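# Place a tan bar as the upper-left stroke of a 6

## Task

Read the yellow bar halfway between the two arms as the top stroke of a figure 6 seen from the robot's side. Lay one tan bar flat to form the 6's upper-left stroke: its long axis running along that stroke, its right side pressed against the left end of the yellow bar, and its far end in line with the yellow bar's far end. Do not disturb anything else, and finish with no part of either arm touching any bar.

## Robot and tools

Robot: two arms, left_arm and right_arm, each with six joints and a two-finger gripper. Joint order, in every command row and every result list: waist, shoulder, elbow, wrist pitch, wrist yaw, wrist roll, and then, for commands, the gripper opening. The waist is reversed on both arms: its sign is flipped relative to the arm's own convention, both in what you send and in what results and refusals report. Stated ranges (rad) use the arm's own signs: waist -2.618 to 3.054 (so -3.054 to 2.618 in your numbers), shoulder 0.000 to 3.142, elbow 0.000 to 3.142, wrist pitch -1.571 to 1.571, wrist yaw -1.571 to 1.571, wrist roll -2.094 to 2.094. The true end of each joint may differ from these by up to 0.059 rad either way.

Frames: scene frame origin sits at table height midway between the nominal bases, +z up, +x out over the table, left_arm toward +y. Calibrated bases: left_arm at (-0.041, +0.234, 0) m, quat_wxyz (+1.000, 0, 0, +0.010); right_arm at (+0.023, -0.370, 0) m, quat_wxyz (+1.000, 0, 0, +0.007). Hand positions, velocities, targets and wrist-camera poses are reported in each arm's own base frame; the table is in the scene frame. Printed hand poses can be a few cm off, worse at long reach. The gripper's fingers point along its +z and open along its y; end_effector_position is the point between the pads, roughly 1 cm short of the tips.

Command row (shared by execute_actions and move): one flat list of 14 numbers, each in [-1, 1]: left_arm's 6 joints then its opening, then right_arm's 6 joints then its opening, even if one arm stays still. Joint entries are offsets, not poses: they count from the Joint targets as they stood when the action (or move) began, not from the previous row. Scale: 1.0 equals 2.224 rad for waist, shoulder and elbow, and 8.485 rad for the three wrist joints. The opening is absolute: +1 fully open, -1 closed; in between, fingers go to where grip_measured would read that value. Sending 0 for a joint re-commands its current target; sending the current opening value leaves the gripper as is (a 0 there means half open).

execute_actions(actions, cameras): actions is a list of actions; each action is a list of up to 15 rows, one per 1/30 s step; a short action repeats its last row to fill 15 steps. An action is rejected for both arms if it would send a joint more than 0.059 rad beyond its range; a malformed action, or a first action failing that check, voids the whole call. An empty list just reports state and images. Targets may only lead the measured angle by 0.339 rad (big joints) or 2.2 rad (wrist), and are scaled back if they would put the gripper over 200 mm from where it is, so large offsets can take several actions.

move(target, speed, blend, opening_speed, blocking, cameras): target is one 14-number row or a list of up to 15 rows, all offsets from the same starting Joint targets. Joints travel together along paths of at least 0.5 s; over 10 s they stop short. speed is rad/s for the joint with the longest way, 0.01 to 12.57, default 0.5, one value or one per target. blend (rad) rounds corners in a list. opening_speed (0.2 or more, per second on the -1..+1 scale) ramps finger commands; use it to close gently. blocking=false returns early while the move runs. Moves do not avoid obstacles or the other arm. The result adds a move: line (done, off_target, moving, held, fault) and possibly limits=held.

wait(seconds 0 to 10): holds the last command, letting a running move continue. stop: brakes a running move. zoom_image(camera, region): camera is cam_left_wrist or cam_right_wrist, region [x0, y0, x1, y1] in pixels of the latest image, at most 504 by 504. finished_scene(scene): ends the scene, irreversibly; make no further call in that reply.

Results: Joint positions and Joint velocities list each arm's joints (rad, rad/s) plus the finger gap (m; 0.094 open). Joint targets is the base for your next offsets. grip_measured uses the opening scale and reads slightly wide when empty and narrower than a firmly squeezed part; full force begins about 0.05 below the first-touch reading. grip_effort_nm is motor effort, negative closing, not pad force. Joint torques include the arm's own weight, have offsets and noise, and wrap at ±28 N m on joints 1 to 3. Lines to note: "joint sent to its limit", "joint command not followed" (clearance check intervened), MOTOR HOT, OVER-TEMPERATURE FAULT. Action calls also list joint positions at some steps. Cameras: cam_left_wrist and cam_right_wrist, both 672x504.

Avoid: dropping the bar or releasing it while moving; fast contact with the table or bars; pressing or pinching between the two arms or on a gripper's fingers; heavy loads on the camera cables; anything leaving the table. Overheating comes from holding loads, reaching far or pushing against something that cannot move; at 90 °C the arm folds up and stops working. To end a push, command the targets back past the measured positions. Finish with the gripper open and clear of all bars.

Each tool is called after "Call:" as name([rows], argument=value, ...), one row to a line, values as JSON.

## Session

Call:
execute_actions(actions=[])

Scene clock: 0.00 s.
left_arm: end_effector_position=(+0.3769, +0.0237, +0.1365) grip_measured=+1.000 grip_effort_nm=n/a end_effector_quat_wxyz=(+0.680, -0.043, +0.731, +0.030) | right_arm: end_effector_position=(+0.3771, -0.0174, +0.1362) grip_measured=+1.000 grip_effort_nm=n/a end_effector_quat_wxyz=(+0.684, +0.044, +0.727, +0.020)
Joint positions: left_arm=[-0.022 1.568 0.202 1.293 -0.079 -0.02 0.094] | right_arm=[0.065 1.591 0.196 1.332 -0.034 0.088 0.094]
Joint velocities: within noise
Joint torques (N m): no reading
Heat: left arm: 42 °C; right arm: 36 °C.
Joint targets: left_arm=[-0.022 1.562 0.208 1.296 -0.079 -0.020] | right_arm=[0.065 1.589 0.198 1.321 -0.034 0.088]
Tool commands: left_gripper/opening=+1.0 right_gripper/opening=+1.0

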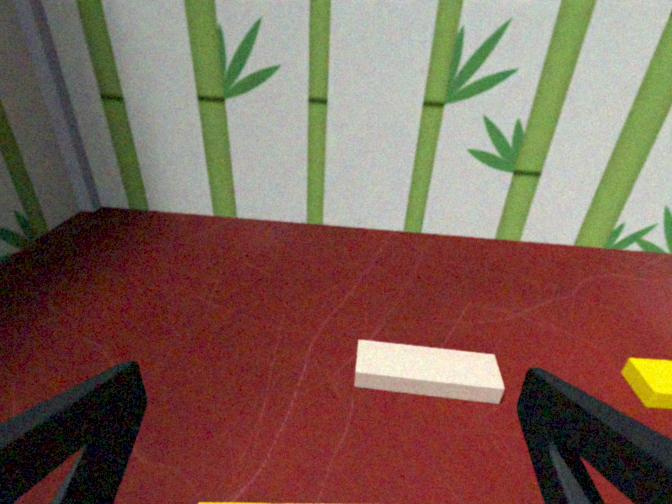

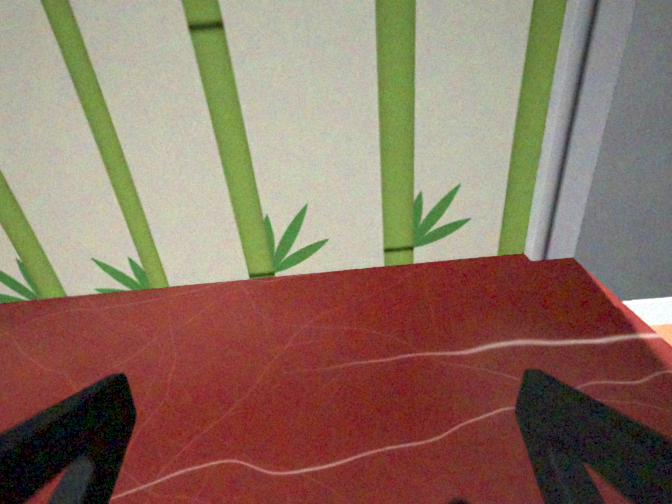

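Call:
move([
  [0,0.015,0.36,-0.035,0,0,1,0,0.01,0.36,-0.035,0,0,1],
  [0,0.029,0.729,-0.3177,0,0,1,0,0.017,0.733,-0.3207,0,0,1],
], speed=0.8, blend=[0.2,0])

Scene clock: 36.17 s.
left_arm: end_effector_position=(+0.3514, +0.0231, +0.2539) grip_measured=+1.000 grip_effort_nm=-0.002 end_effector_quat_wxyz=(+0.184, -0.028, +0.982, +0.039) | right_arm: end_effector_position=(+0.3512, -0.0157, +0.2581) grip_measured=+1.000 grip_effort_nm=-0.002 end_effector_quat_wxyz=(+0.192, +0.072, +0.979, +0.019)
Joint positions: left_arm=[-0.022 1.615 1.803 -1.387 -0.079 -0.02 0.094] | right_arm=[0.065 1.605 1.806 -1.385 -0.034 0.088 0.094]
Joint velocities: within noise
Joint torques (N m): left_arm=[-0.05 -6.42 7.58 0.9 -0.03 -0.01] | right_arm=[0.1 -4.27 7.92 0.46 -0.01 -0.05]
Heat: left arm: 43 °C; right arm: 40 °C.
Joint targets: left_arm=[-0.022 1.626 1.829 -1.400 -0.079 -0.020] | right_arm=[0.065 1.627 1.829 -1.400 -0.034 0.088]
move: done

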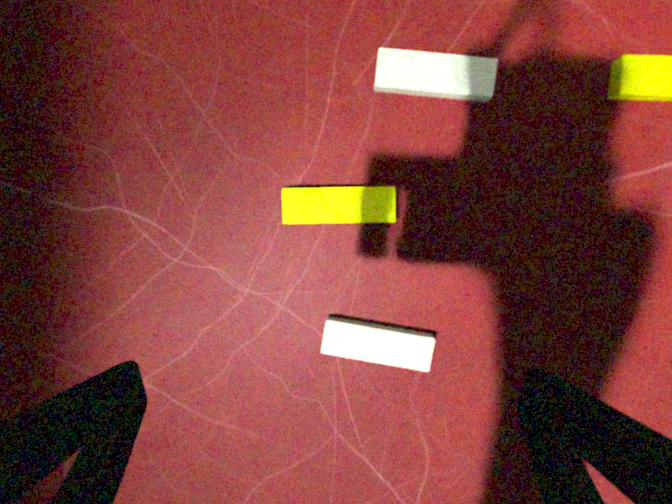

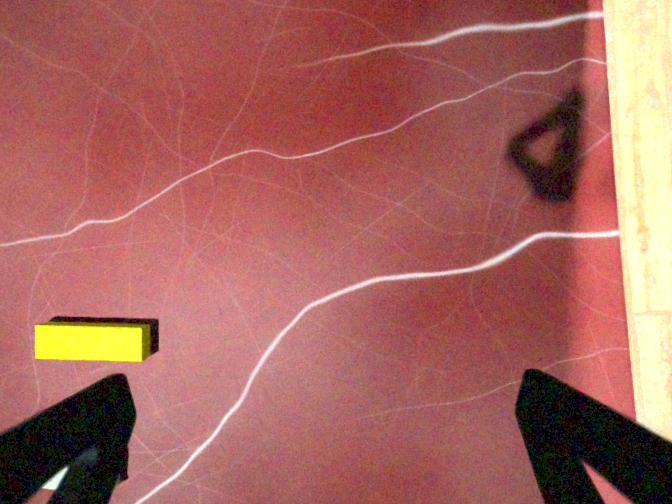

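Call:
move(target=[0.25,0,0,0,0,0,1,0.2,0,0,0,0,0,1], speed=0.8)

Call:
zoom_image(camera="cam_left_wrist", region=[0, 0, 504, 420])

Scene clock: 43.47 s.
left_arm: end_effector_position=(+0.3097, -0.1679, +0.2526) grip_measured=+1.000 grip_effort_nm=-0.007 end_effector_quat_wxyz=(+0.185, +0.245, +0.952, -0.015) | right_arm: end_effector_position=(+0.3102, -0.1650, +0.2580) grip_measured=+1.000 grip_effort_nm=-0.002 end_effector_quat_wxyz=(+0.191, +0.286, +0.939, -0.024)
Joint positions: left_arm=[0.537 1.619 1.803 -1.389 -0.074 -0.02 0.094] | right_arm=[0.509 1.605 1.806 -1.386 -0.033 0.088 0.094]
Joint velocities: within noise
Joint torques (N m): left_arm=[-0.39 -6.74 7.57 0.89 -0.08 0] | right_arm=[0.09 -4.29 7.84 0.48 -0.02 -0.02]
Heat: left arm: 43 °C; right arm: 39 °C.
Joint targets: left_arm=[0.534 1.626 1.829 -1.400 -0.079 -0.020] | right_arm=[0.510 1.627 1.829 -1.400 -0.034 0.088]
move: done

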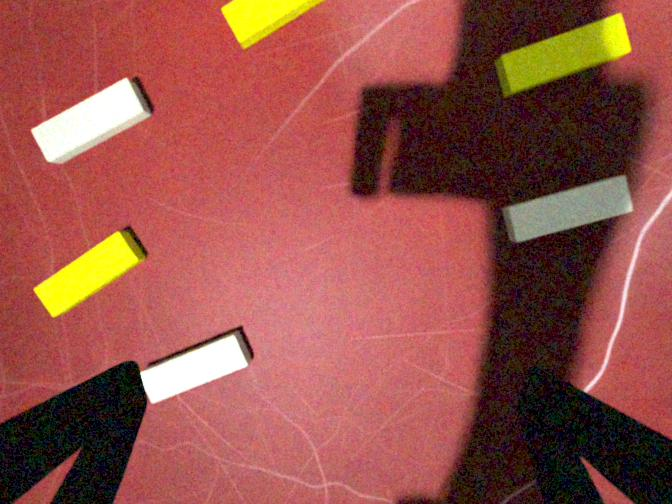

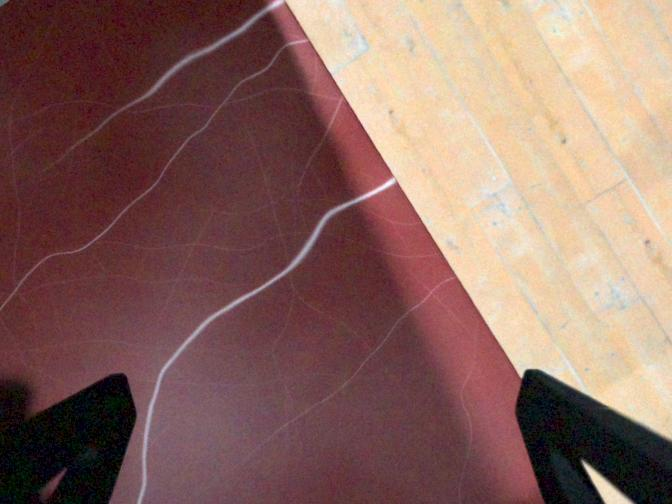

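Scaled by 1.000.

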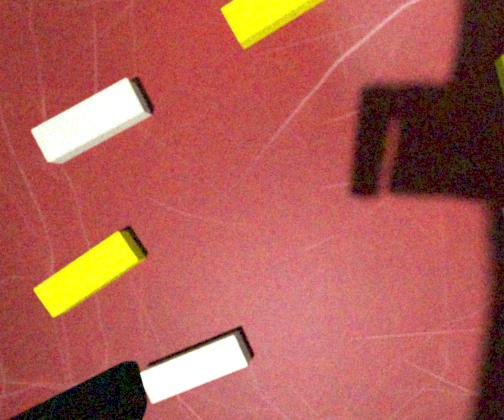

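Call:
zoom_image(camera="cam_left_wrist", region=[480, 0, 660, 250])

Call:
move(target=[-0.5,0,0,0,0,0,1,-0.45,0,0,0,0,0,1], speed=0.8)

Scaled by 2.016.

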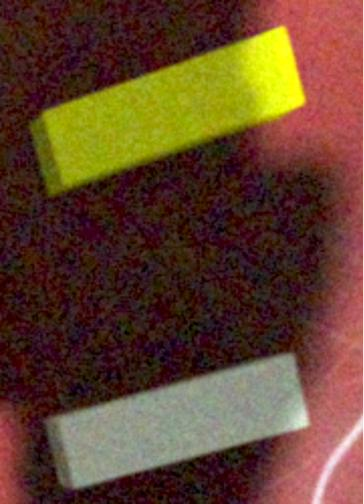

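Scene clock: 84.60 s.
left_arm: end_effector_position=(+0.2857, +0.2060, +0.2526) grip_measured=+1.000 grip_effort_nm=-0.012 end_effector_quat_wxyz=(+0.164, -0.298, +0.936, +0.088) | right_arm: end_effector_position=(+0.3064, +0.1721, +0.2580) grip_measured=+1.000 grip_effort_nm=-0.007 end_effector_quat_wxyz=(+0.179, -0.199, +0.961, +0.071)
Joint positions: left_arm=[-0.581 1.619 1.803 -1.389 -0.079 -0.02 0.094] | right_arm=[-0.491 1.605 1.806 -1.386 -0.035 0.088 0.094]
Joint velocities: within noise
Joint torques (N m): left_arm=[0.31 -6.72 7.6 0.9 -0.02 -0.01] | right_arm=[-0.06 -4.29 8.01 0.49 -0.02 -0.03]
Heat: left arm: 44 °C; right arm: 40 °C.
Joint targets: left_arm=[-0.578 1.626 1.829 -1.400 -0.079 -0.020] | right_arm=[-0.491 1.627 1.829 -1.400 -0.034 0.088]
move: done

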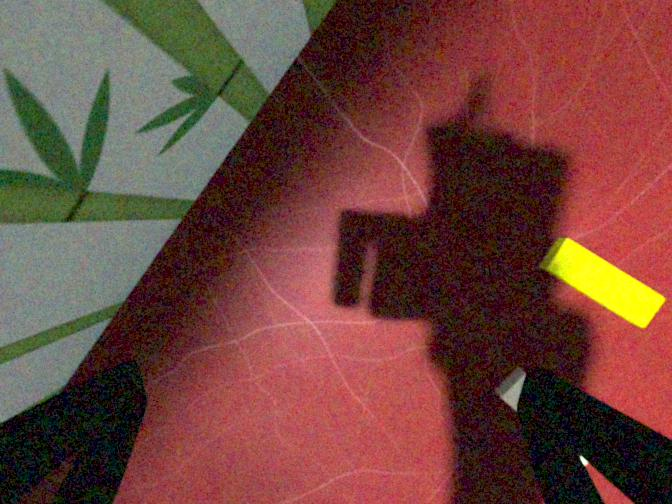

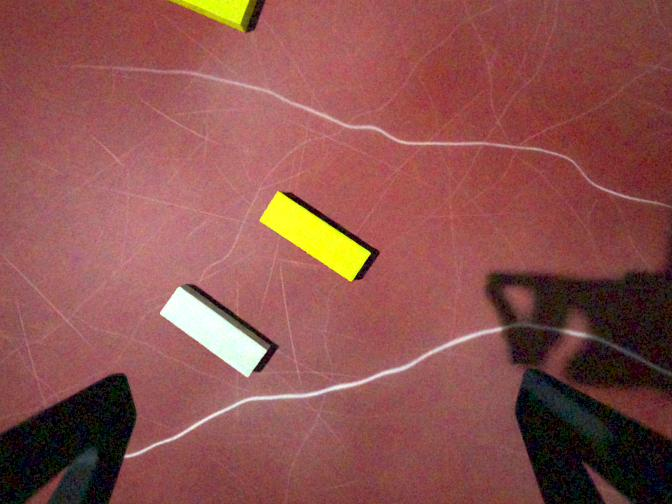

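Call:
move(target=[0.19,0,0,0,0,0,1,0,0,0,0,0,0,1], speed=0.8)

Call:
zoom_image(camera="cam_left_wrist", region=[250, 0, 550, 400])

Call:
zoom_image(camera="cam_right_wrist", region=[100, 150, 400, 400])

Scene clock: 92.73 s.
left_arm: end_effector_position=(+0.3455, +0.0679, +0.2525) grip_measured=+1.000 grip_effort_nm=-0.022 end_effector_quat_wxyz=(+0.179, -0.092, +0.978, +0.048) | right_arm: end_effector_position=(+0.3064, +0.1721, +0.2580) grip_measured=+1.000 grip_effort_nm=-0.012 end_effector_quat_wxyz=(+0.179, -0.199, +0.961, +0.071)
Joint positions: left_arm=[-0.153 1.619 1.803 -1.389 -0.074 -0.02 0.094] | right_arm=[-0.491 1.605 1.806 -1.386 -0.035 0.088 0.094]
Joint velocities: within noise
Joint torques (N m): left_arm=[-0.14 -6.78 7.56 0.89 -0.06 -0.01] | right_arm=[-0.02 -4.27 7.94 0.48 0 -0.05]
Heat: left arm: 44 °C; right arm: 40 °C.
Joint targets: left_arm=[-0.156 1.626 1.829 -1.400 -0.079 -0.020] | right_arm=[-0.491 1.627 1.829 -1.400 -0.034 0.088]
move: done

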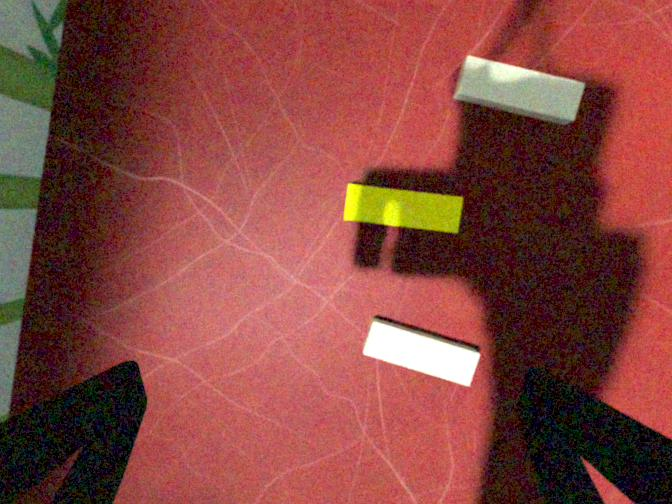

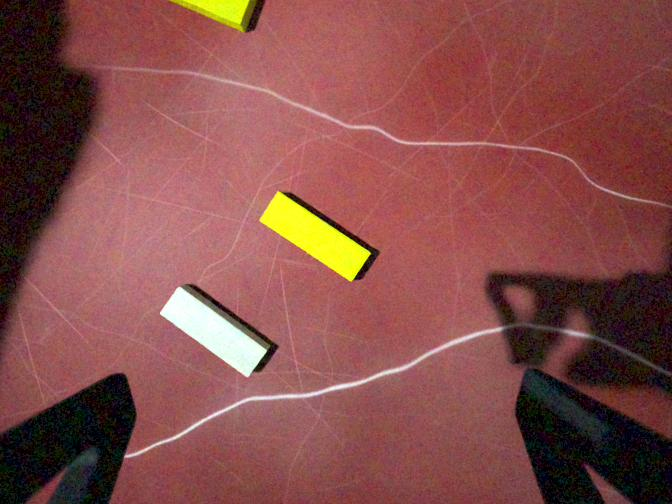

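Scaled by 1.260.

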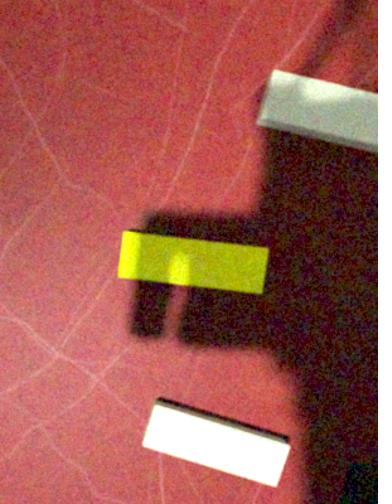

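Scaled by 1.680.

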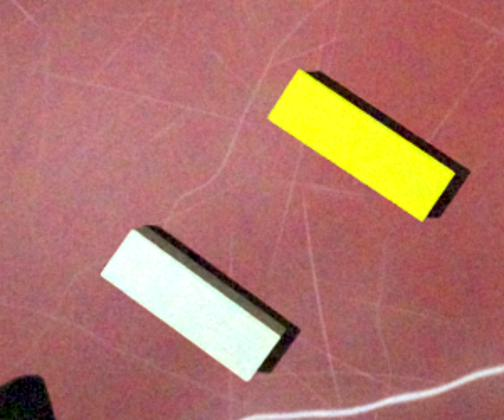

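Call:
move(target=[-0.1,0,0,0,0,0,1,-0.15,0,0,0,0,0,1], speed=0.8)

Call:
zoom_image(camera="cam_left_wrist", region=[350, 50, 650, 450])

Call:
zoom_image(camera="cam_right_wrist", region=[0, 0, 400, 400])

Scene clock: 100.67 s.
left_arm: end_effector_position=(+0.3216, +0.1435, +0.2525) grip_measured=+1.000 grip_effort_nm=-0.012 end_effector_quat_wxyz=(+0.172, -0.201, +0.962, +0.069) | right_arm: end_effector_position=(+0.2334, +0.2626, +0.2580) grip_measured=+1.000 grip_effort_nm=-0.012 end_effector_quat_wxyz=(+0.164, -0.356, +0.915, +0.100)
Joint positions: left_arm=[-0.378 1.619 1.803 -1.389 -0.077 -0.02 0.094] | right_arm=[-0.824 1.605 1.806 -1.386 -0.035 0.088 0.094]
Joint velocities: within noise
Joint torques (N m): left_arm=[-0.06 -6.75 7.62 0.88 -0.05 0.01] | right_arm=[-0.06 -4.25 7.99 0.47 0.01 -0.02]
Heat: left arm: 44 °C; right arm: 40 °C.
Joint targets: left_arm=[-0.378 1.626 1.829 -1.400 -0.079 -0.020] | right_arm=[-0.825 1.627 1.829 -1.401 -0.034 0.088]
move: done

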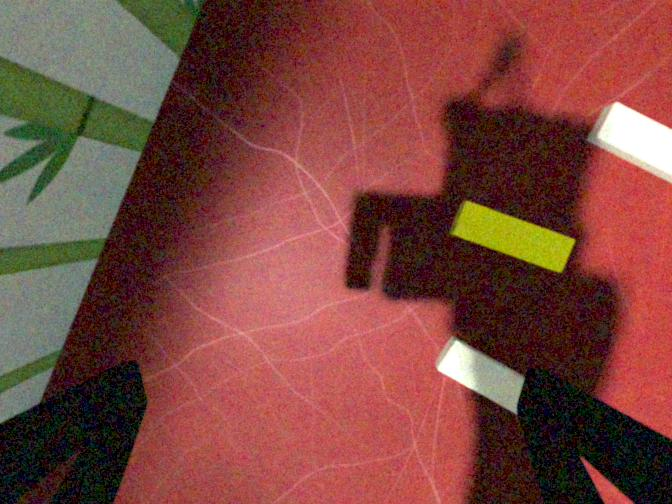

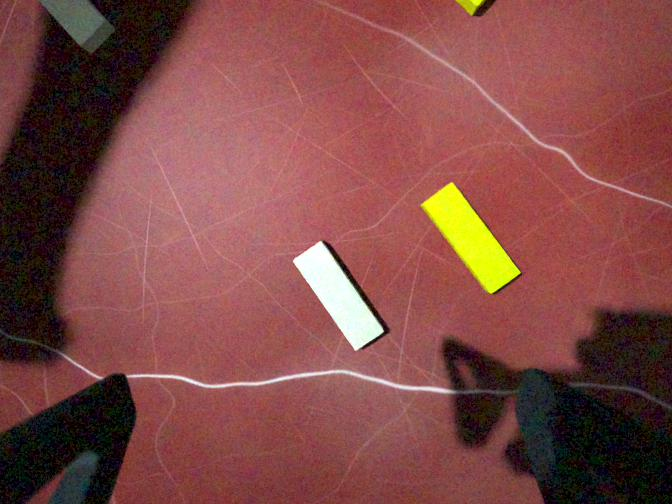

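Scaled by 1.260.

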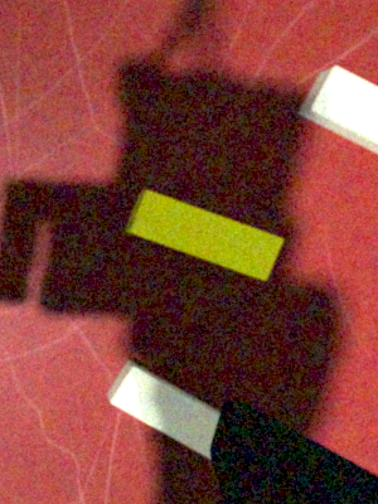

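Scaled by 1.260.

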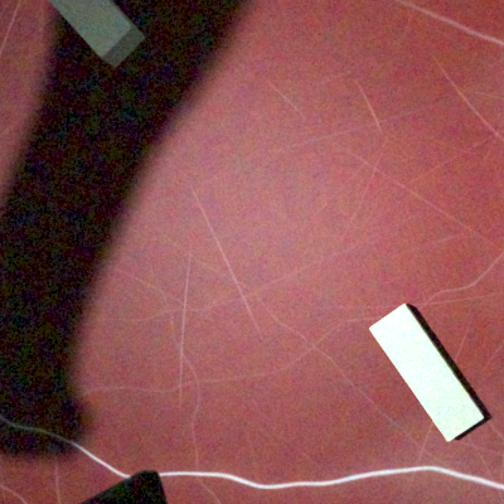

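Call:
move(target=[0.175,-0.0396,-0.2626,0.0228,0.0093,0.0024,1,0.4,0,0,0,0,0,1], speed=0.8)

Call:
move(target=[0,0,0,0,0,0.1768,1,0,0,0,0,0,0,1], speed=1.2)

Scene clock: 140.70 s.
left_arm: end_effector_position=(+0.2766, -0.0004, +0.1132) grip_measured=+1.000 grip_effort_nm=-0.017 end_effector_quat_wxyz=(+0.013, +0.000, +1.000, +0.003) | right_arm: end_effector_position=(+0.3509, -0.0160, +0.2579) grip_measured=+1.000 grip_effort_nm=-0.017 end_effector_quat_wxyz=(+0.191, +0.072, +0.979, +0.018)
Joint positions: left_arm=[0.009 1.566 1.251 -1.229 -0.005 -0.008 0.094] | right_arm=[0.065 1.605 1.806 -1.386 -0.032 0.088 0.094]
Joint velocities: within noise
Joint torques (N m): left_arm=[0.17 -9.37 5.2 0.59 0.07 0.07] | right_arm=[0.01 -4.26 7.91 0.47 -0.04 0]
Heat: left arm: 43 °C; right arm: 40 °C.
Joint targets: left_arm=[0.011 1.538 1.245 -1.206 -0.001 0.000] | right_arm=[0.065 1.627 1.829 -1.401 -0.034 0.088]
move: done

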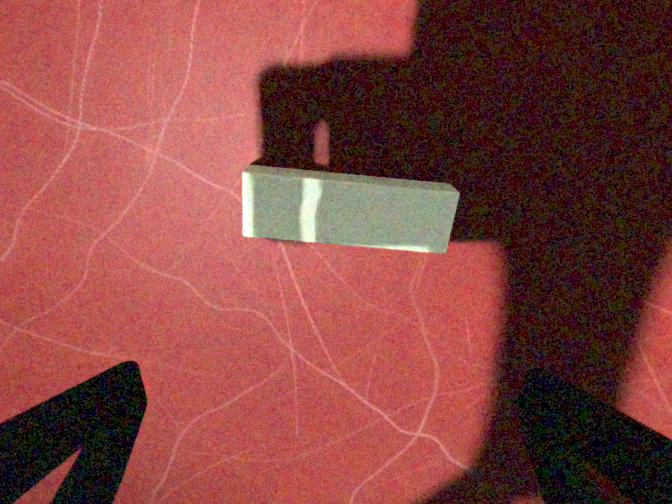

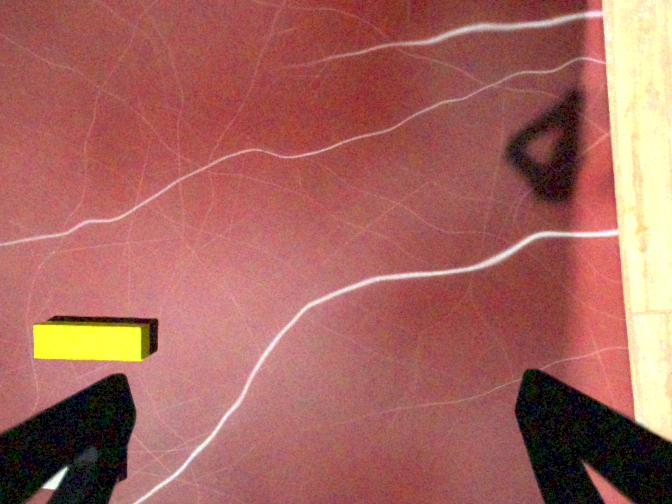

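Scene clock: 142.93 s.
left_arm: end_effector_position=(+0.2787, -0.0004, +0.1133) grip_measured=+1.000 grip_effort_nm=-0.027 end_effector_quat_wxyz=(+0.011, +0.681, +0.732, +0.014) | right_arm: end_effector_position=(+0.3509, -0.0160, +0.2579) grip_measured=+1.000 grip_effort_nm=-0.017 end_effector_quat_wxyz=(+0.191, +0.072, +0.979, +0.018)
Joint positions: left_arm=[0.009 1.566 1.251 -1.221 -0.005 1.49 0.094] | right_arm=[0.065 1.605 1.806 -1.386 -0.032 0.088 0.094]
Joint velocities: within noise
Joint torques (N m): left_arm=[0.23 -9.33 5.24 0.51 0.04 0.06] | right_arm=[-0.03 -4.31 8.02 0.52 -0.03 -0.04]
Heat: left arm: 43 °C; right arm: 40 °C.
Joint targets: left_arm=[0.011 1.538 1.245 -1.206 -0.001 1.500] | right_arm=[0.065 1.627 1.829 -1.401 -0.034 0.088]
move: done

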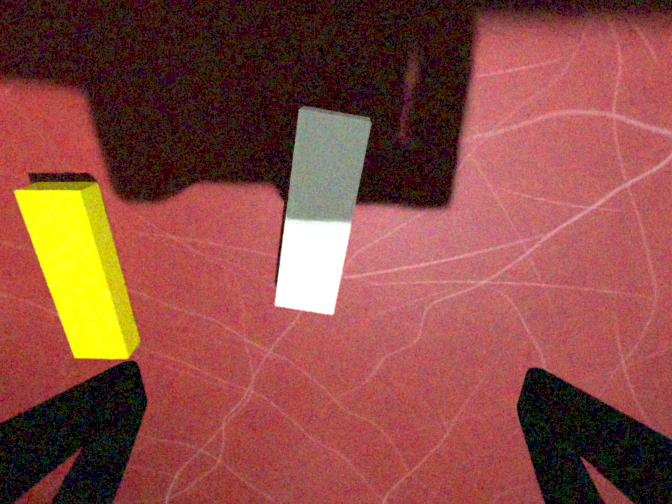

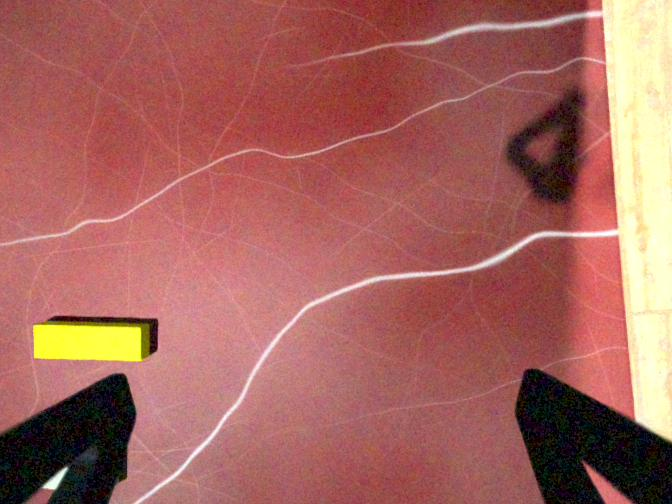

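Call:
move(target=[-0.0162,0.0353,-0.0621,0.0257,0,0.0224,1,0,0,0,0,0,0,1], speed=0.5, cameras=["cam_left_wrist"])

Scene clock: 168.83 s.
left_arm: end_effector_position=(+0.2915, +0.0078, +0.0673) grip_measured=+1.000 grip_effort_nm=-0.032 end_effector_quat_wxyz=(+0.020, +0.738, +0.674, +0.027) | right_arm: end_effector_position=(+0.3509, -0.0160, +0.2579) grip_measured=+1.000 grip_effort_nm=-0.017 end_effector_quat_wxyz=(+0.191, +0.072, +0.979, +0.018)
Joint positions: left_arm=[-0.02 1.613 1.112 -1.002 -0.006 1.68 0.094] | right_arm=[0.065 1.605 1.806 -1.386 -0.032 0.088 0.094]
Joint velocities: within noise
Joint torques (N m): left_arm=[-0.5 -6.99 5.19 0.57 0.08 0.07] | right_arm=[0.02 -4.25 7.98 0.5 -0.02 -0.02]
Heat: left arm: 41 °C; right arm: 40 °C.
Joint targets: left_arm=[-0.025 1.617 1.107 -0.988 -0.001 1.690] | right_arm=[0.065 1.627 1.829 -1.401 -0.034 0.088]
move: done
Images, in order (width x height): cam_left_wrist 672x504.

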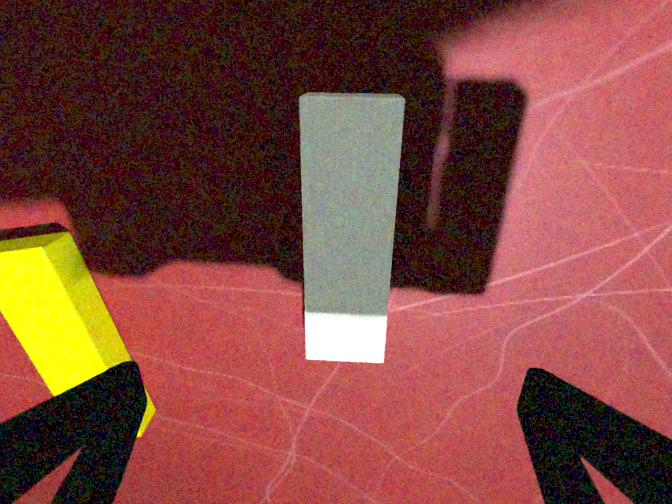

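Call:
move(target=[0,0.0261,-0.039,0.0145,0,0,0.3,0,0,0,0,0,0,1], speed=0.3, opening_speed=1, cameras=["cam_left_wrist"])

Scene clock: 186.43 s.
left_arm: end_effector_position=(+0.2900, +0.0078, +0.0325) grip_measured=+0.303 grip_effort_nm=-0.164 end_effector_quat_wxyz=(+0.014, +0.738, +0.674, +0.021) | right_arm: end_effector_position=(+0.3509, -0.0160, +0.2579) grip_measured=+1.000 grip_effort_nm=-0.007 end_effector_quat_wxyz=(+0.191, +0.072, +0.979, +0.018)
Joint positions: left_arm=[-0.02 1.668 1.026 -0.879 -0.006 1.681 0.061] | right_arm=[0.065 1.605 1.806 -1.386 -0.032 0.088 0.094]
Joint velocities: within noise
Joint torques (N m): left_arm=[-0.5 -6.97 4.89 0.55 0.06 0.08] | right_arm=[-0.03 -4.23 7.88 0.5 0 -0.05]
Heat: left arm: 40 °C; right arm: 40 °C.
Joint targets: left_arm=[-0.025 1.675 1.020 -0.865 -0.001 1.690] | right_arm=[0.065 1.627 1.829 -1.401 -0.034 0.088]
move: done
Images, in order (width x height): cam_left_wrist 672x504.

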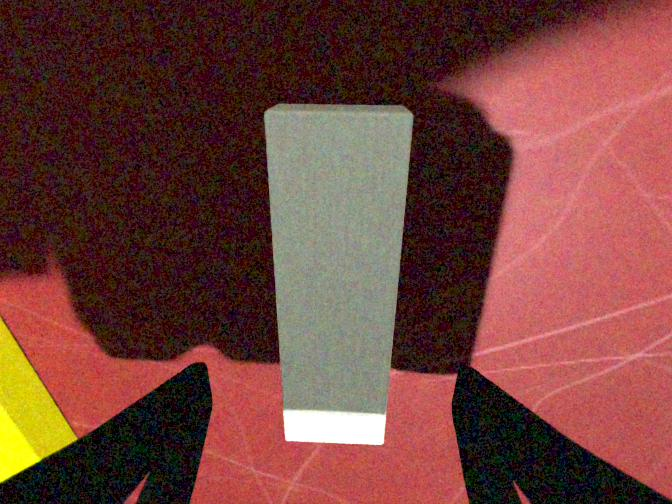

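Call:
move(target=[0,0.0112,-0.0168,0.0062,0,0,0.3,0,0,0,0,0,0,1], speed=0.15, cameras=["cam_left_wrist"])

Scene clock: 192.80 s.
left_arm: end_effector_position=(+0.2885, +0.0078, +0.0187) grip_measured=+0.303 grip_effort_nm=-0.159 end_effector_quat_wxyz=(+0.013, +0.738, +0.674, +0.019) | right_arm: end_effector_position=(+0.3509, -0.0160, +0.2579) grip_measured=+1.000 grip_effort_nm=-0.012 end_effector_quat_wxyz=(+0.191, +0.072, +0.979, +0.018)
Joint positions: left_arm=[-0.02 1.69 0.991 -0.827 -0.006 1.681 0.061] | right_arm=[0.065 1.605 1.806 -1.386 -0.032 0.088 0.094]
Joint velocities: within noise
Joint torques (N m): left_arm=[-0.47 -6.74 4.63 0.51 0.05 0.08] | right_arm=[-0.06 -4.23 7.99 0.49 0 -0.04]
Heat: left arm: 40 °C; right arm: 40 °C.
Joint targets: left_arm=[-0.025 1.699 0.983 -0.813 -0.001 1.690] | right_arm=[0.065 1.627 1.829 -1.401 -0.034 0.088]
move: done
Images, in order (width x height): cam_left_wrist 672x504.

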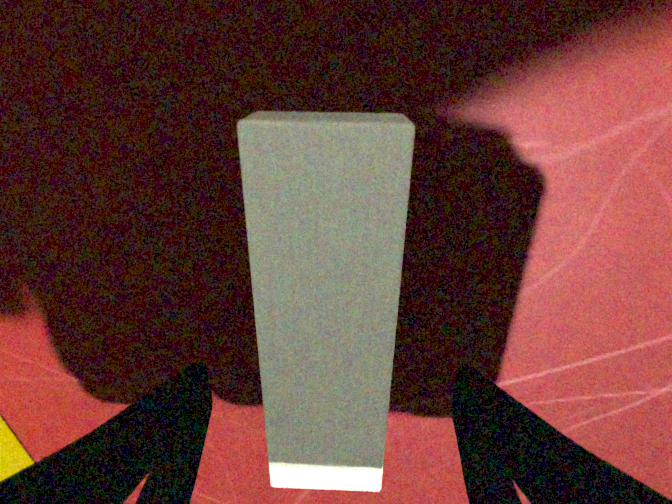

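Call:
move(target=[0,0,0,0,0,0,-0.6,0,0,0,0,0,0,1], opening_speed=0.4, cameras=["cam_left_wrist"])

Scene clock: 199.57 s.
left_arm: end_effector_position=(+0.2893, +0.0078, +0.0187) grip_measured=-0.391 grip_effort_nm=-1.023 end_effector_quat_wxyz=(+0.014, +0.738, +0.674, +0.020) | right_arm: end_effector_position=(+0.3509, -0.0160, +0.2579) grip_measured=+1.000 grip_effort_nm=-0.017 end_effector_quat_wxyz=(+0.191, +0.072, +0.979, +0.018)
Joint positions: left_arm=[-0.02 1.69 0.991 -0.824 -0.006 1.681 0.029] | right_arm=[0.065 1.605 1.806 -1.386 -0.032 0.088 0.094]
Joint velocities: within noise
Joint torques (N m): left_arm=[-0.54 -6.83 4.62 0.52 0.07 0.07] | right_arm=[-0.1 -4.26 7.94 0.5 -0.04 -0.03]
Heat: left arm: 40 °C; right arm: 40 °C.
Joint targets: left_arm=[-0.025 1.699 0.983 -0.813 -0.001 1.690] | right_arm=[0.065 1.627 1.829 -1.401 -0.034 0.088]
move: done
Images, in order (width x height): cam_left_wrist 672x504.

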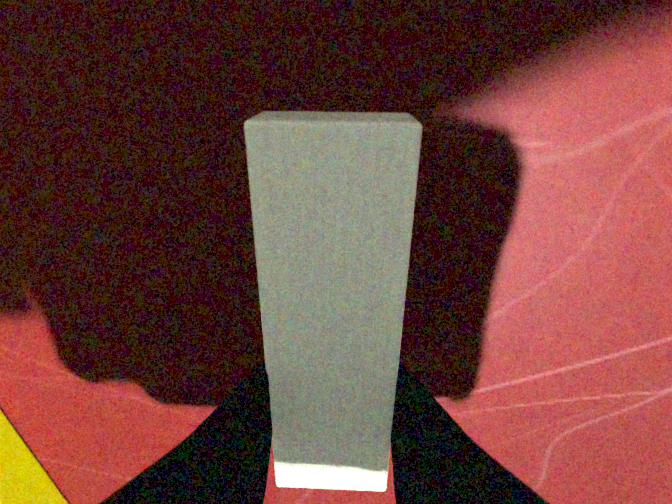

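Call:
move(target=[0,-0.0724,0.1178,-0.0463,0,0,-0.6,0,0,0,0,0,0,1], speed=0.3, cameras=["cam_left_wrist"])

Call:
move(target=[0.1271,0.1859,0.1813,0.007,0,-0.2286,-0.6,0,0,0,0,0,0,1], speed=0.6, cameras=["cam_left_wrist"])

Scene clock: 216.73 s.
left_arm: end_effector_position=(+0.2803, +0.0076, +0.1074) grip_measured=-0.391 grip_effort_nm=-1.028 end_effector_quat_wxyz=(+0.014, +0.738, +0.674, +0.020) | right_arm: end_effector_position=(+0.3509, -0.0160, +0.2579) grip_measured=+1.000 grip_effort_nm=-0.017 end_effector_quat_wxyz=(+0.191, +0.072, +0.979, +0.018)
Joint positions: left_arm=[-0.02 1.561 1.222 -1.183 -0.006 1.681 0.029] | right_arm=[0.065 1.605 1.806 -1.386 -0.032 0.088 0.094]
Joint velocities: within noise
Joint torques (N m): left_arm=[-0.53 -8.92 7.5 0.11 0.06 0.1] | right_arm=[0.01 -4.31 7.92 0.51 -0.04 -0.03]
Heat: left arm: 40 °C; right arm: 40 °C.
Joint targets: left_arm=[-0.025 1.538 1.245 -1.205 -0.001 1.690] | right_arm=[0.065 1.627 1.829 -1.401 -0.034 0.088]
move: done
Images, in order (width x height): cam_left_wrist 672x504.

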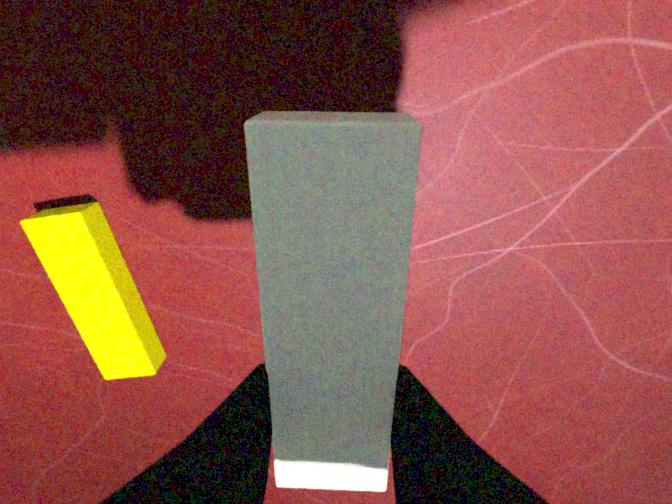

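Scene clock: 220.80 s.
left_arm: end_effector_position=(+0.3747, -0.0957, +0.0943) grip_measured=-0.392 grip_effort_nm=-1.033 end_effector_quat_wxyz=(+0.039, +0.006, +0.999, -0.009) | right_arm: end_effector_position=(+0.3509, -0.0160, +0.2579) grip_measured=+1.000 grip_effort_nm=-0.012 end_effector_quat_wxyz=(+0.191, +0.072, +0.979, +0.018)
Joint positions: left_arm=[0.254 1.941 1.619 -1.168 -0.003 -0.241 0.029] | right_arm=[0.065 1.605 1.806 -1.386 -0.032 0.088 0.094]
Joint velocities: within noise
Joint torques (N m): left_arm=[0.32 -9.77 8.02 0.69 0.04 -0.06] | right_arm=[0.02 -4.21 8.02 0.5 -0.02 -0.01]
Heat: left arm: 41 °C; right arm: 40 °C.
Joint targets: left_arm=[0.258 1.952 1.648 -1.146 0.000 -0.250] | right_arm=[0.065 1.627 1.829 -1.401 -0.034 0.088]
move: done
Images, in order (width x height): cam_left_wrist 672x504.

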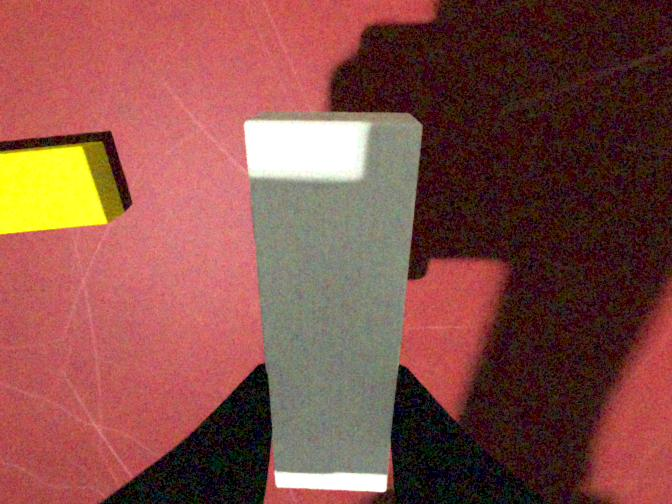

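Call:
move(target=[0,-0.2156,-0.2326,0.0693,0,0.0295,-0.6,0,0,0,0,0,0,1], speed=0.5, cameras=["cam_left_wrist"])

Scene clock: 234.17 s.
left_arm: end_effector_position=(+0.3851, -0.0984, +0.1484) grip_measured=-0.392 grip_effort_nm=-1.038 end_effector_quat_wxyz=(+0.304, +0.116, +0.945, -0.039) | right_arm: end_effector_position=(+0.3509, -0.0160, +0.2579) grip_measured=+1.000 grip_effort_nm=-0.017 end_effector_quat_wxyz=(+0.191, +0.072, +0.979, +0.018)
Joint positions: left_arm=[0.254 1.499 1.14 -0.59 -0.003 -0.008 0.029] | right_arm=[0.065 1.605 1.806 -1.386 -0.032 0.088 0.094]
Joint velocities: within noise
Joint torques (N m): left_arm=[0.28 -9.54 5.82 1.83 0.05 0.07] | right_arm=[-0.01 -4.15 8.02 0.44 -0.03 -0.05]
Heat: left arm: 41 °C; right arm: 40 °C.
Joint targets: left_arm=[0.258 1.473 1.131 -0.558 0.000 0.001] | right_arm=[0.065 1.627 1.829 -1.401 -0.034 0.088]
move: done
Images, in order (width x height): cam_left_wrist 672x504.

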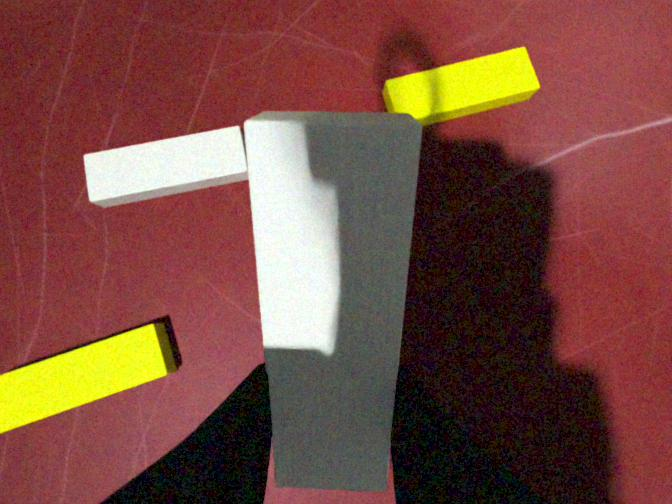

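Call:
zoom_image(camera="cam_left_wrist", region=[370, 30, 550, 150])

Scaled by 2.800.

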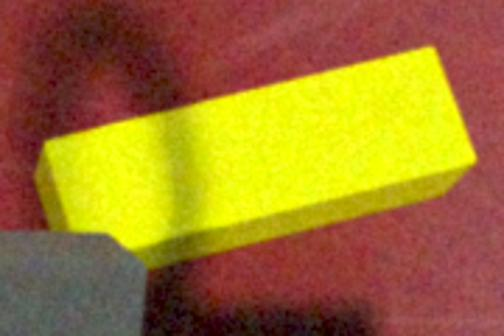

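Call:
move(target=[0.0198,0.42,0.4807,-0.0866,0,-0.0367,-0.6,0,0,0,0,0,0,1], speed=0.4, cameras=["cam_left_wrist"])

Scene clock: 266.43 s.
left_arm: end_effector_position=(+0.4623, -0.1391, +0.0520) grip_measured=-0.392 grip_effort_nm=-1.033 end_effector_quat_wxyz=(+0.033, -0.004, +0.999, -0.009) | right_arm: end_effector_position=(+0.3509, -0.0160, +0.2579) grip_measured=+1.000 grip_effort_nm=-0.007 end_effector_quat_wxyz=(+0.191, +0.072, +0.979, +0.018)
Joint positions: left_arm=[0.295 2.395 2.171 -1.279 -0.003 -0.303 0.029] | right_arm=[0.065 1.605 1.806 -1.386 -0.032 0.088 0.094]
Joint velocities: within noise
Joint torques (N m): left_arm=[0.54 -13.6 7.83 0.27 0.04 -0.08] | right_arm=[-0.08 -4.26 7.95 0.5 -0.05 -0.05]
Heat: left arm: 40 °C; right arm: 40 °C.
Joint targets: left_arm=[0.302 2.407 2.200 -1.293 -0.001 -0.311] | right_arm=[0.065 1.627 1.829 -1.401 -0.034 0.088]
move: done
Images, in order (width x height): cam_left_wrist 672x504.

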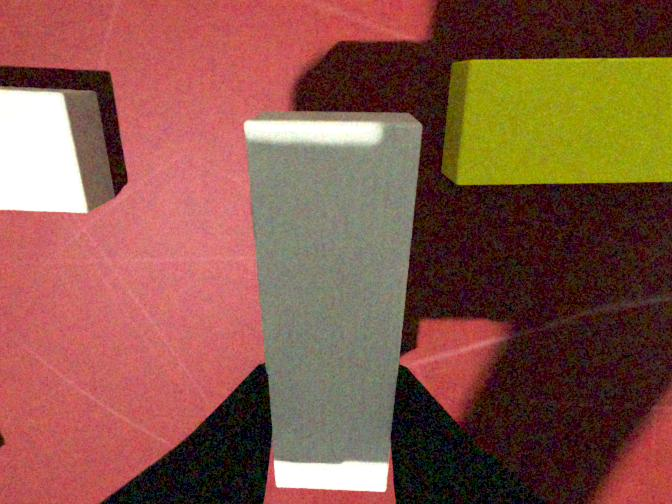

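Call:
move(target=[0.00967,0.0773,0.1007,-0.0140,-0.00236,-0.00365,-0.6,0,0,0,0,0,0,1], speed=0.2, cameras=["cam_left_wrist"])

Scene clock: 299.97 s.
left_arm: end_effector_position=(+0.4697, -0.1518, +0.0307) grip_measured=-0.392 grip_effort_nm=-1.028 end_effector_quat_wxyz=(+0.004, -0.008, +1.000, +0.004) | right_arm: end_effector_position=(+0.3509, -0.0160, +0.2579) grip_measured=+1.000 grip_effort_nm=-0.012 end_effector_quat_wxyz=(+0.191, +0.072, +0.979, +0.018)
Joint positions: left_arm=[0.318 2.562 2.394 -1.397 -0.01 -0.334 0.029] | right_arm=[0.065 1.605 1.806 -1.386 -0.032 0.088 0.094]
Joint velocities: within noise
Joint torques (N m): left_arm=[0.46 -14.13 7.88 0.11 -0.09 -0.1] | right_arm=[-0.09 -4.26 8.02 0.51 -0.01 -0.01]
Heat: left arm: 43 °C; right arm: 40 °C.
Joint targets: left_arm=[0.323 2.578 2.424 -1.412 -0.021 -0.342] | right_arm=[0.065 1.627 1.829 -1.401 -0.034 0.088]
move: done
Images, in order (width x height): cam_left_wrist 672x504.

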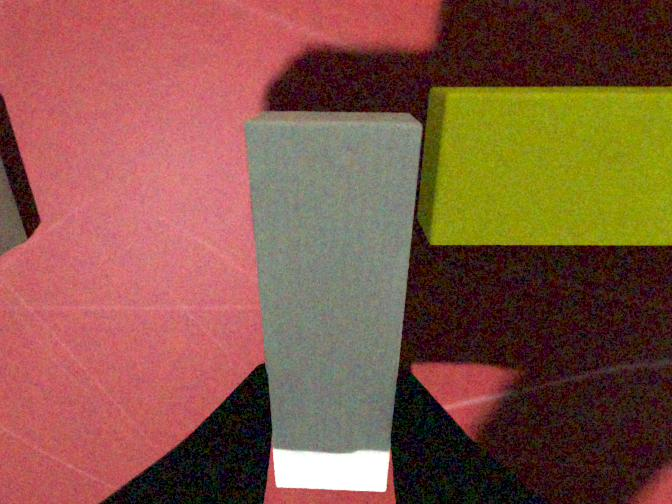

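Call:
move(target=[-0.0014,0.0168,0.0300,-0.0035,0,0,-0.6,0,0,0,0,0,0,1], speed=0.1, cameras=["cam_left_wrist"])

Scene clock: 324.50 s.
left_arm: end_effector_position=(+0.4746, -0.1533, +0.0313) grip_measured=-0.392 grip_effort_nm=-1.028 end_effector_quat_wxyz=(+0.006, -0.008, +1.000, +0.004) | right_arm: end_effector_position=(+0.3509, -0.0160, +0.2579) grip_measured=+1.000 grip_effort_nm=-0.017 end_effector_quat_wxyz=(+0.191, +0.072, +0.979, +0.018)
Joint positions: left_arm=[0.318 2.597 2.462 -1.427 -0.011 -0.334 0.029] | right_arm=[0.065 1.605 1.806 -1.386 -0.032 0.088 0.094]
Joint velocities: within noise
Joint torques (N m): left_arm=[0.16 -14.08 7.72 0.1 -0.06 -0.1] | right_arm=[-0.03 -4.37 7.99 0.49 -0.01 -0.02]
Heat: left arm: 43 °C; right arm: 40 °C.
Joint targets: left_arm=[0.320 2.616 2.491 -1.442 -0.021 -0.342] | right_arm=[0.065 1.627 1.829 -1.401 -0.034 0.088]
move: done
Images, in order (width x height): cam_left_wrist 672x504.

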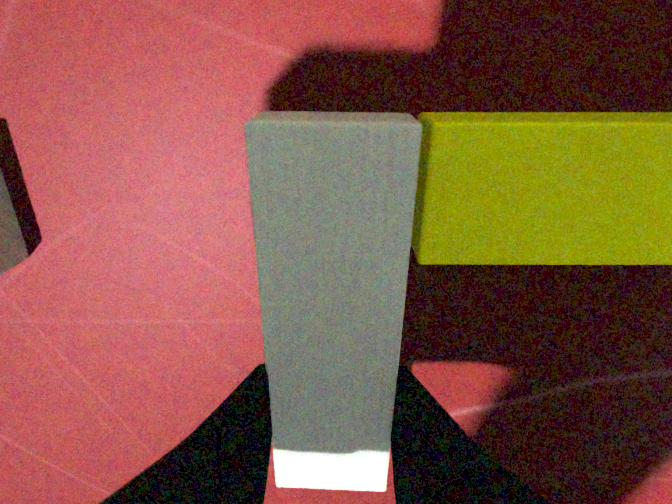

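Call:
zoom_image(camera="cam_left_wrist", region=[370, 90, 490, 290])

Scaled by 2.520.

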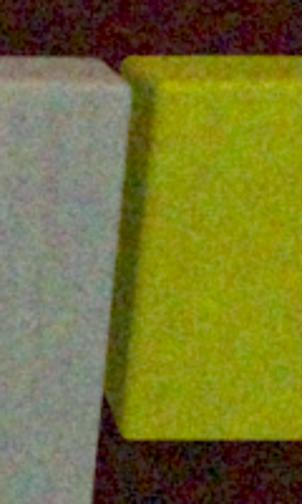

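Call:
move(target=[0,-0.0007,-0.0090,0.0021,0,0,-0.6,0,0,0,0,0,0,1], speed=0.1, cameras=["cam_left_wrist"])

Call:
zoom_image(camera="cam_left_wrist", region=[370, 90, 490, 290])

Scene clock: 340.80 s.
left_arm: end_effector_position=(+0.4744, -0.1533, +0.0313) grip_measured=-0.392 grip_effort_nm=-1.028 end_effector_quat_wxyz=(+0.005, -0.008, +1.000, +0.004) | right_arm: end_effector_position=(+0.3509, -0.0160, +0.2579) grip_measured=+1.000 grip_effort_nm=-0.012 end_effector_quat_wxyz=(+0.191, +0.072, +0.979, +0.018)
Joint positions: left_arm=[0.318 2.597 2.463 -1.428 -0.011 -0.334 0.029] | right_arm=[0.065 1.605 1.806 -1.386 -0.032 0.088 0.094]
Joint velocities: within noise
Joint torques (N m): left_arm=[0.16 -14.19 6.15 0.34 -0.08 -0.07] | right_arm=[-0.02 -4.34 7.98 0.45 -0.04 -0.06]
Heat: left arm: 45 °C; right arm: 40 °C.
Joint targets: left_arm=[0.320 2.614 2.471 -1.424 -0.021 -0.342] | right_arm=[0.065 1.627 1.829 -1.401 -0.034 0.088]
move: done
Images, in order (width x height): cam_left_wrist 672x504.

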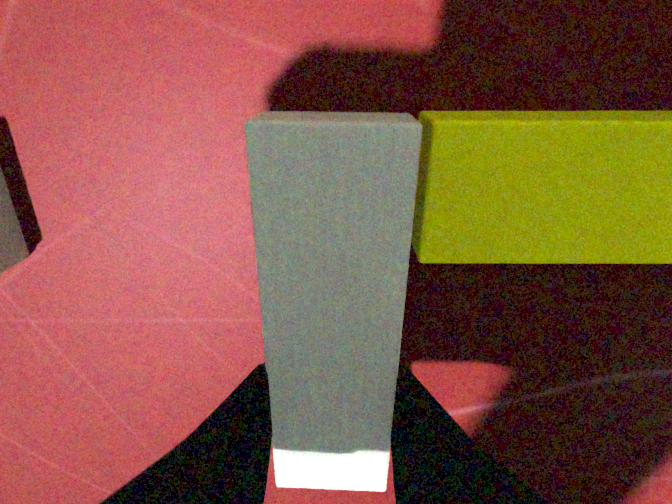

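Scaled by 2.520.

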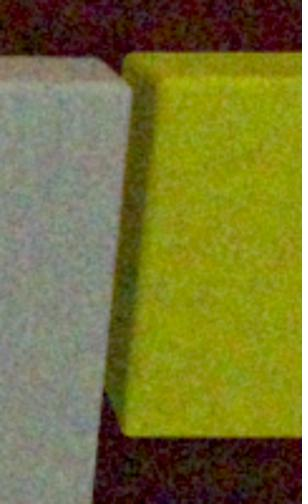

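Call:
move(target=[0,-0.0005,-0.0090,0.0021,0,0,-0.6,0,0,0,0,0,0,1], speed=0.1, cameras=["cam_left_wrist"])

Call:
zoom_image(camera="cam_left_wrist", region=[370, 90, 490, 290])

Scene clock: 345.03 s.
left_arm: end_effector_position=(+0.4735, -0.1530, +0.0301) grip_measured=-0.392 grip_effort_nm=-1.033 end_effector_quat_wxyz=(+0.004, -0.008, +1.000, +0.004) | right_arm: end_effector_position=(+0.3509, -0.0160, +0.2579) grip_measured=+1.000 grip_effort_nm=-0.017 end_effector_quat_wxyz=(+0.191, +0.072, +0.979, +0.018)
Joint positions: left_arm=[0.318 2.597 2.458 -1.427 -0.011 -0.334 0.029] | right_arm=[0.065 1.605 1.806 -1.386 -0.032 0.088 0.094]
Joint velocities: within noise
Joint torques (N m): left_arm=[0.13 -14.41 5.05 0.52 -0.08 -0.09] | right_arm=[-0.02 -4.41 7.82 0.48 -0.01 -0.02]
Heat: left arm: 45 °C; right arm: 40 °C.
Joint targets: left_arm=[0.320 2.613 2.451 -1.406 -0.020 -0.342] | right_arm=[0.065 1.627 1.829 -1.401 -0.034 0.088]
move: done
Images, in order (width x height): cam_left_wrist 672x504.

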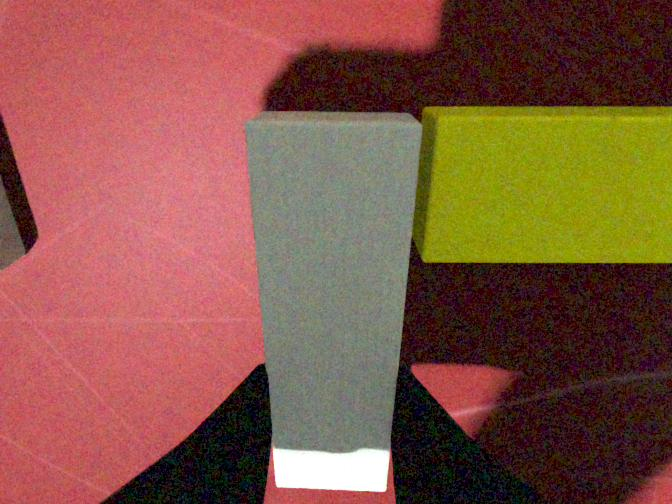

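Scaled by 2.520.

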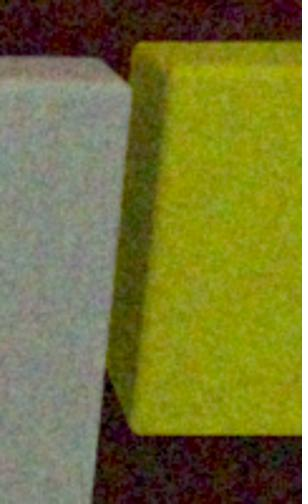

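Call:
move(target=[0,0.0054,-0.0018,0.0012,0,0,-0.6,0,0,0,0,0,0,1], speed=0.1, cameras=["cam_left_wrist"])

Call:
zoom_image(camera="cam_left_wrist", region=[370, 90, 490, 290])

Scene clock: 355.30 s.
left_arm: end_effector_position=(+0.4741, -0.1531, +0.0242) grip_measured=-0.392 grip_effort_nm=-1.033 end_effector_quat_wxyz=(+0.001, -0.008, +1.000, +0.005) | right_arm: end_effector_position=(+0.3509, -0.0160, +0.2579) grip_measured=+1.000 grip_effort_nm=-0.017 end_effector_quat_wxyz=(+0.191, +0.072, +0.979, +0.018)
Joint positions: left_arm=[0.318 2.608 2.454 -1.418 -0.011 -0.334 0.029] | right_arm=[0.065 1.605 1.806 -1.386 -0.032 0.088 0.094]
Joint velocities: within noise
Joint torques (N m): left_arm=[0.16 -14.27 5.01 0.51 -0.07 -0.07] | right_arm=[0.02 -4.41 7.83 0.49 -0.03 -0.05]
Heat: left arm: 45 °C; right arm: 40 °C.
Joint targets: left_arm=[0.320 2.625 2.447 -1.396 -0.020 -0.342] | right_arm=[0.065 1.627 1.829 -1.401 -0.034 0.088]
move: done
Images, in order (width x height): cam_left_wrist 672x504.

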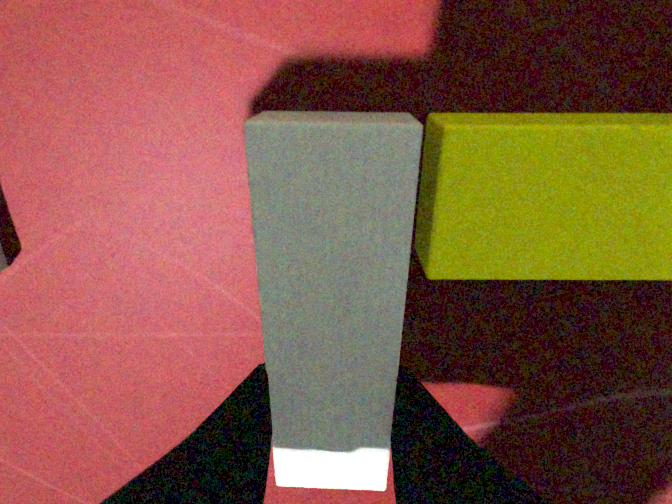

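Scaled by 2.520.

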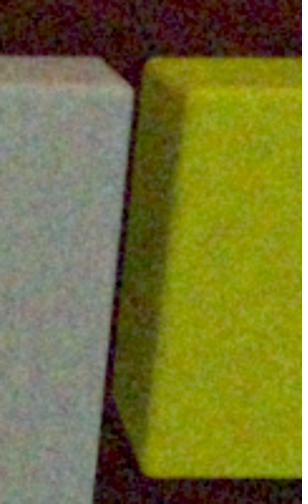

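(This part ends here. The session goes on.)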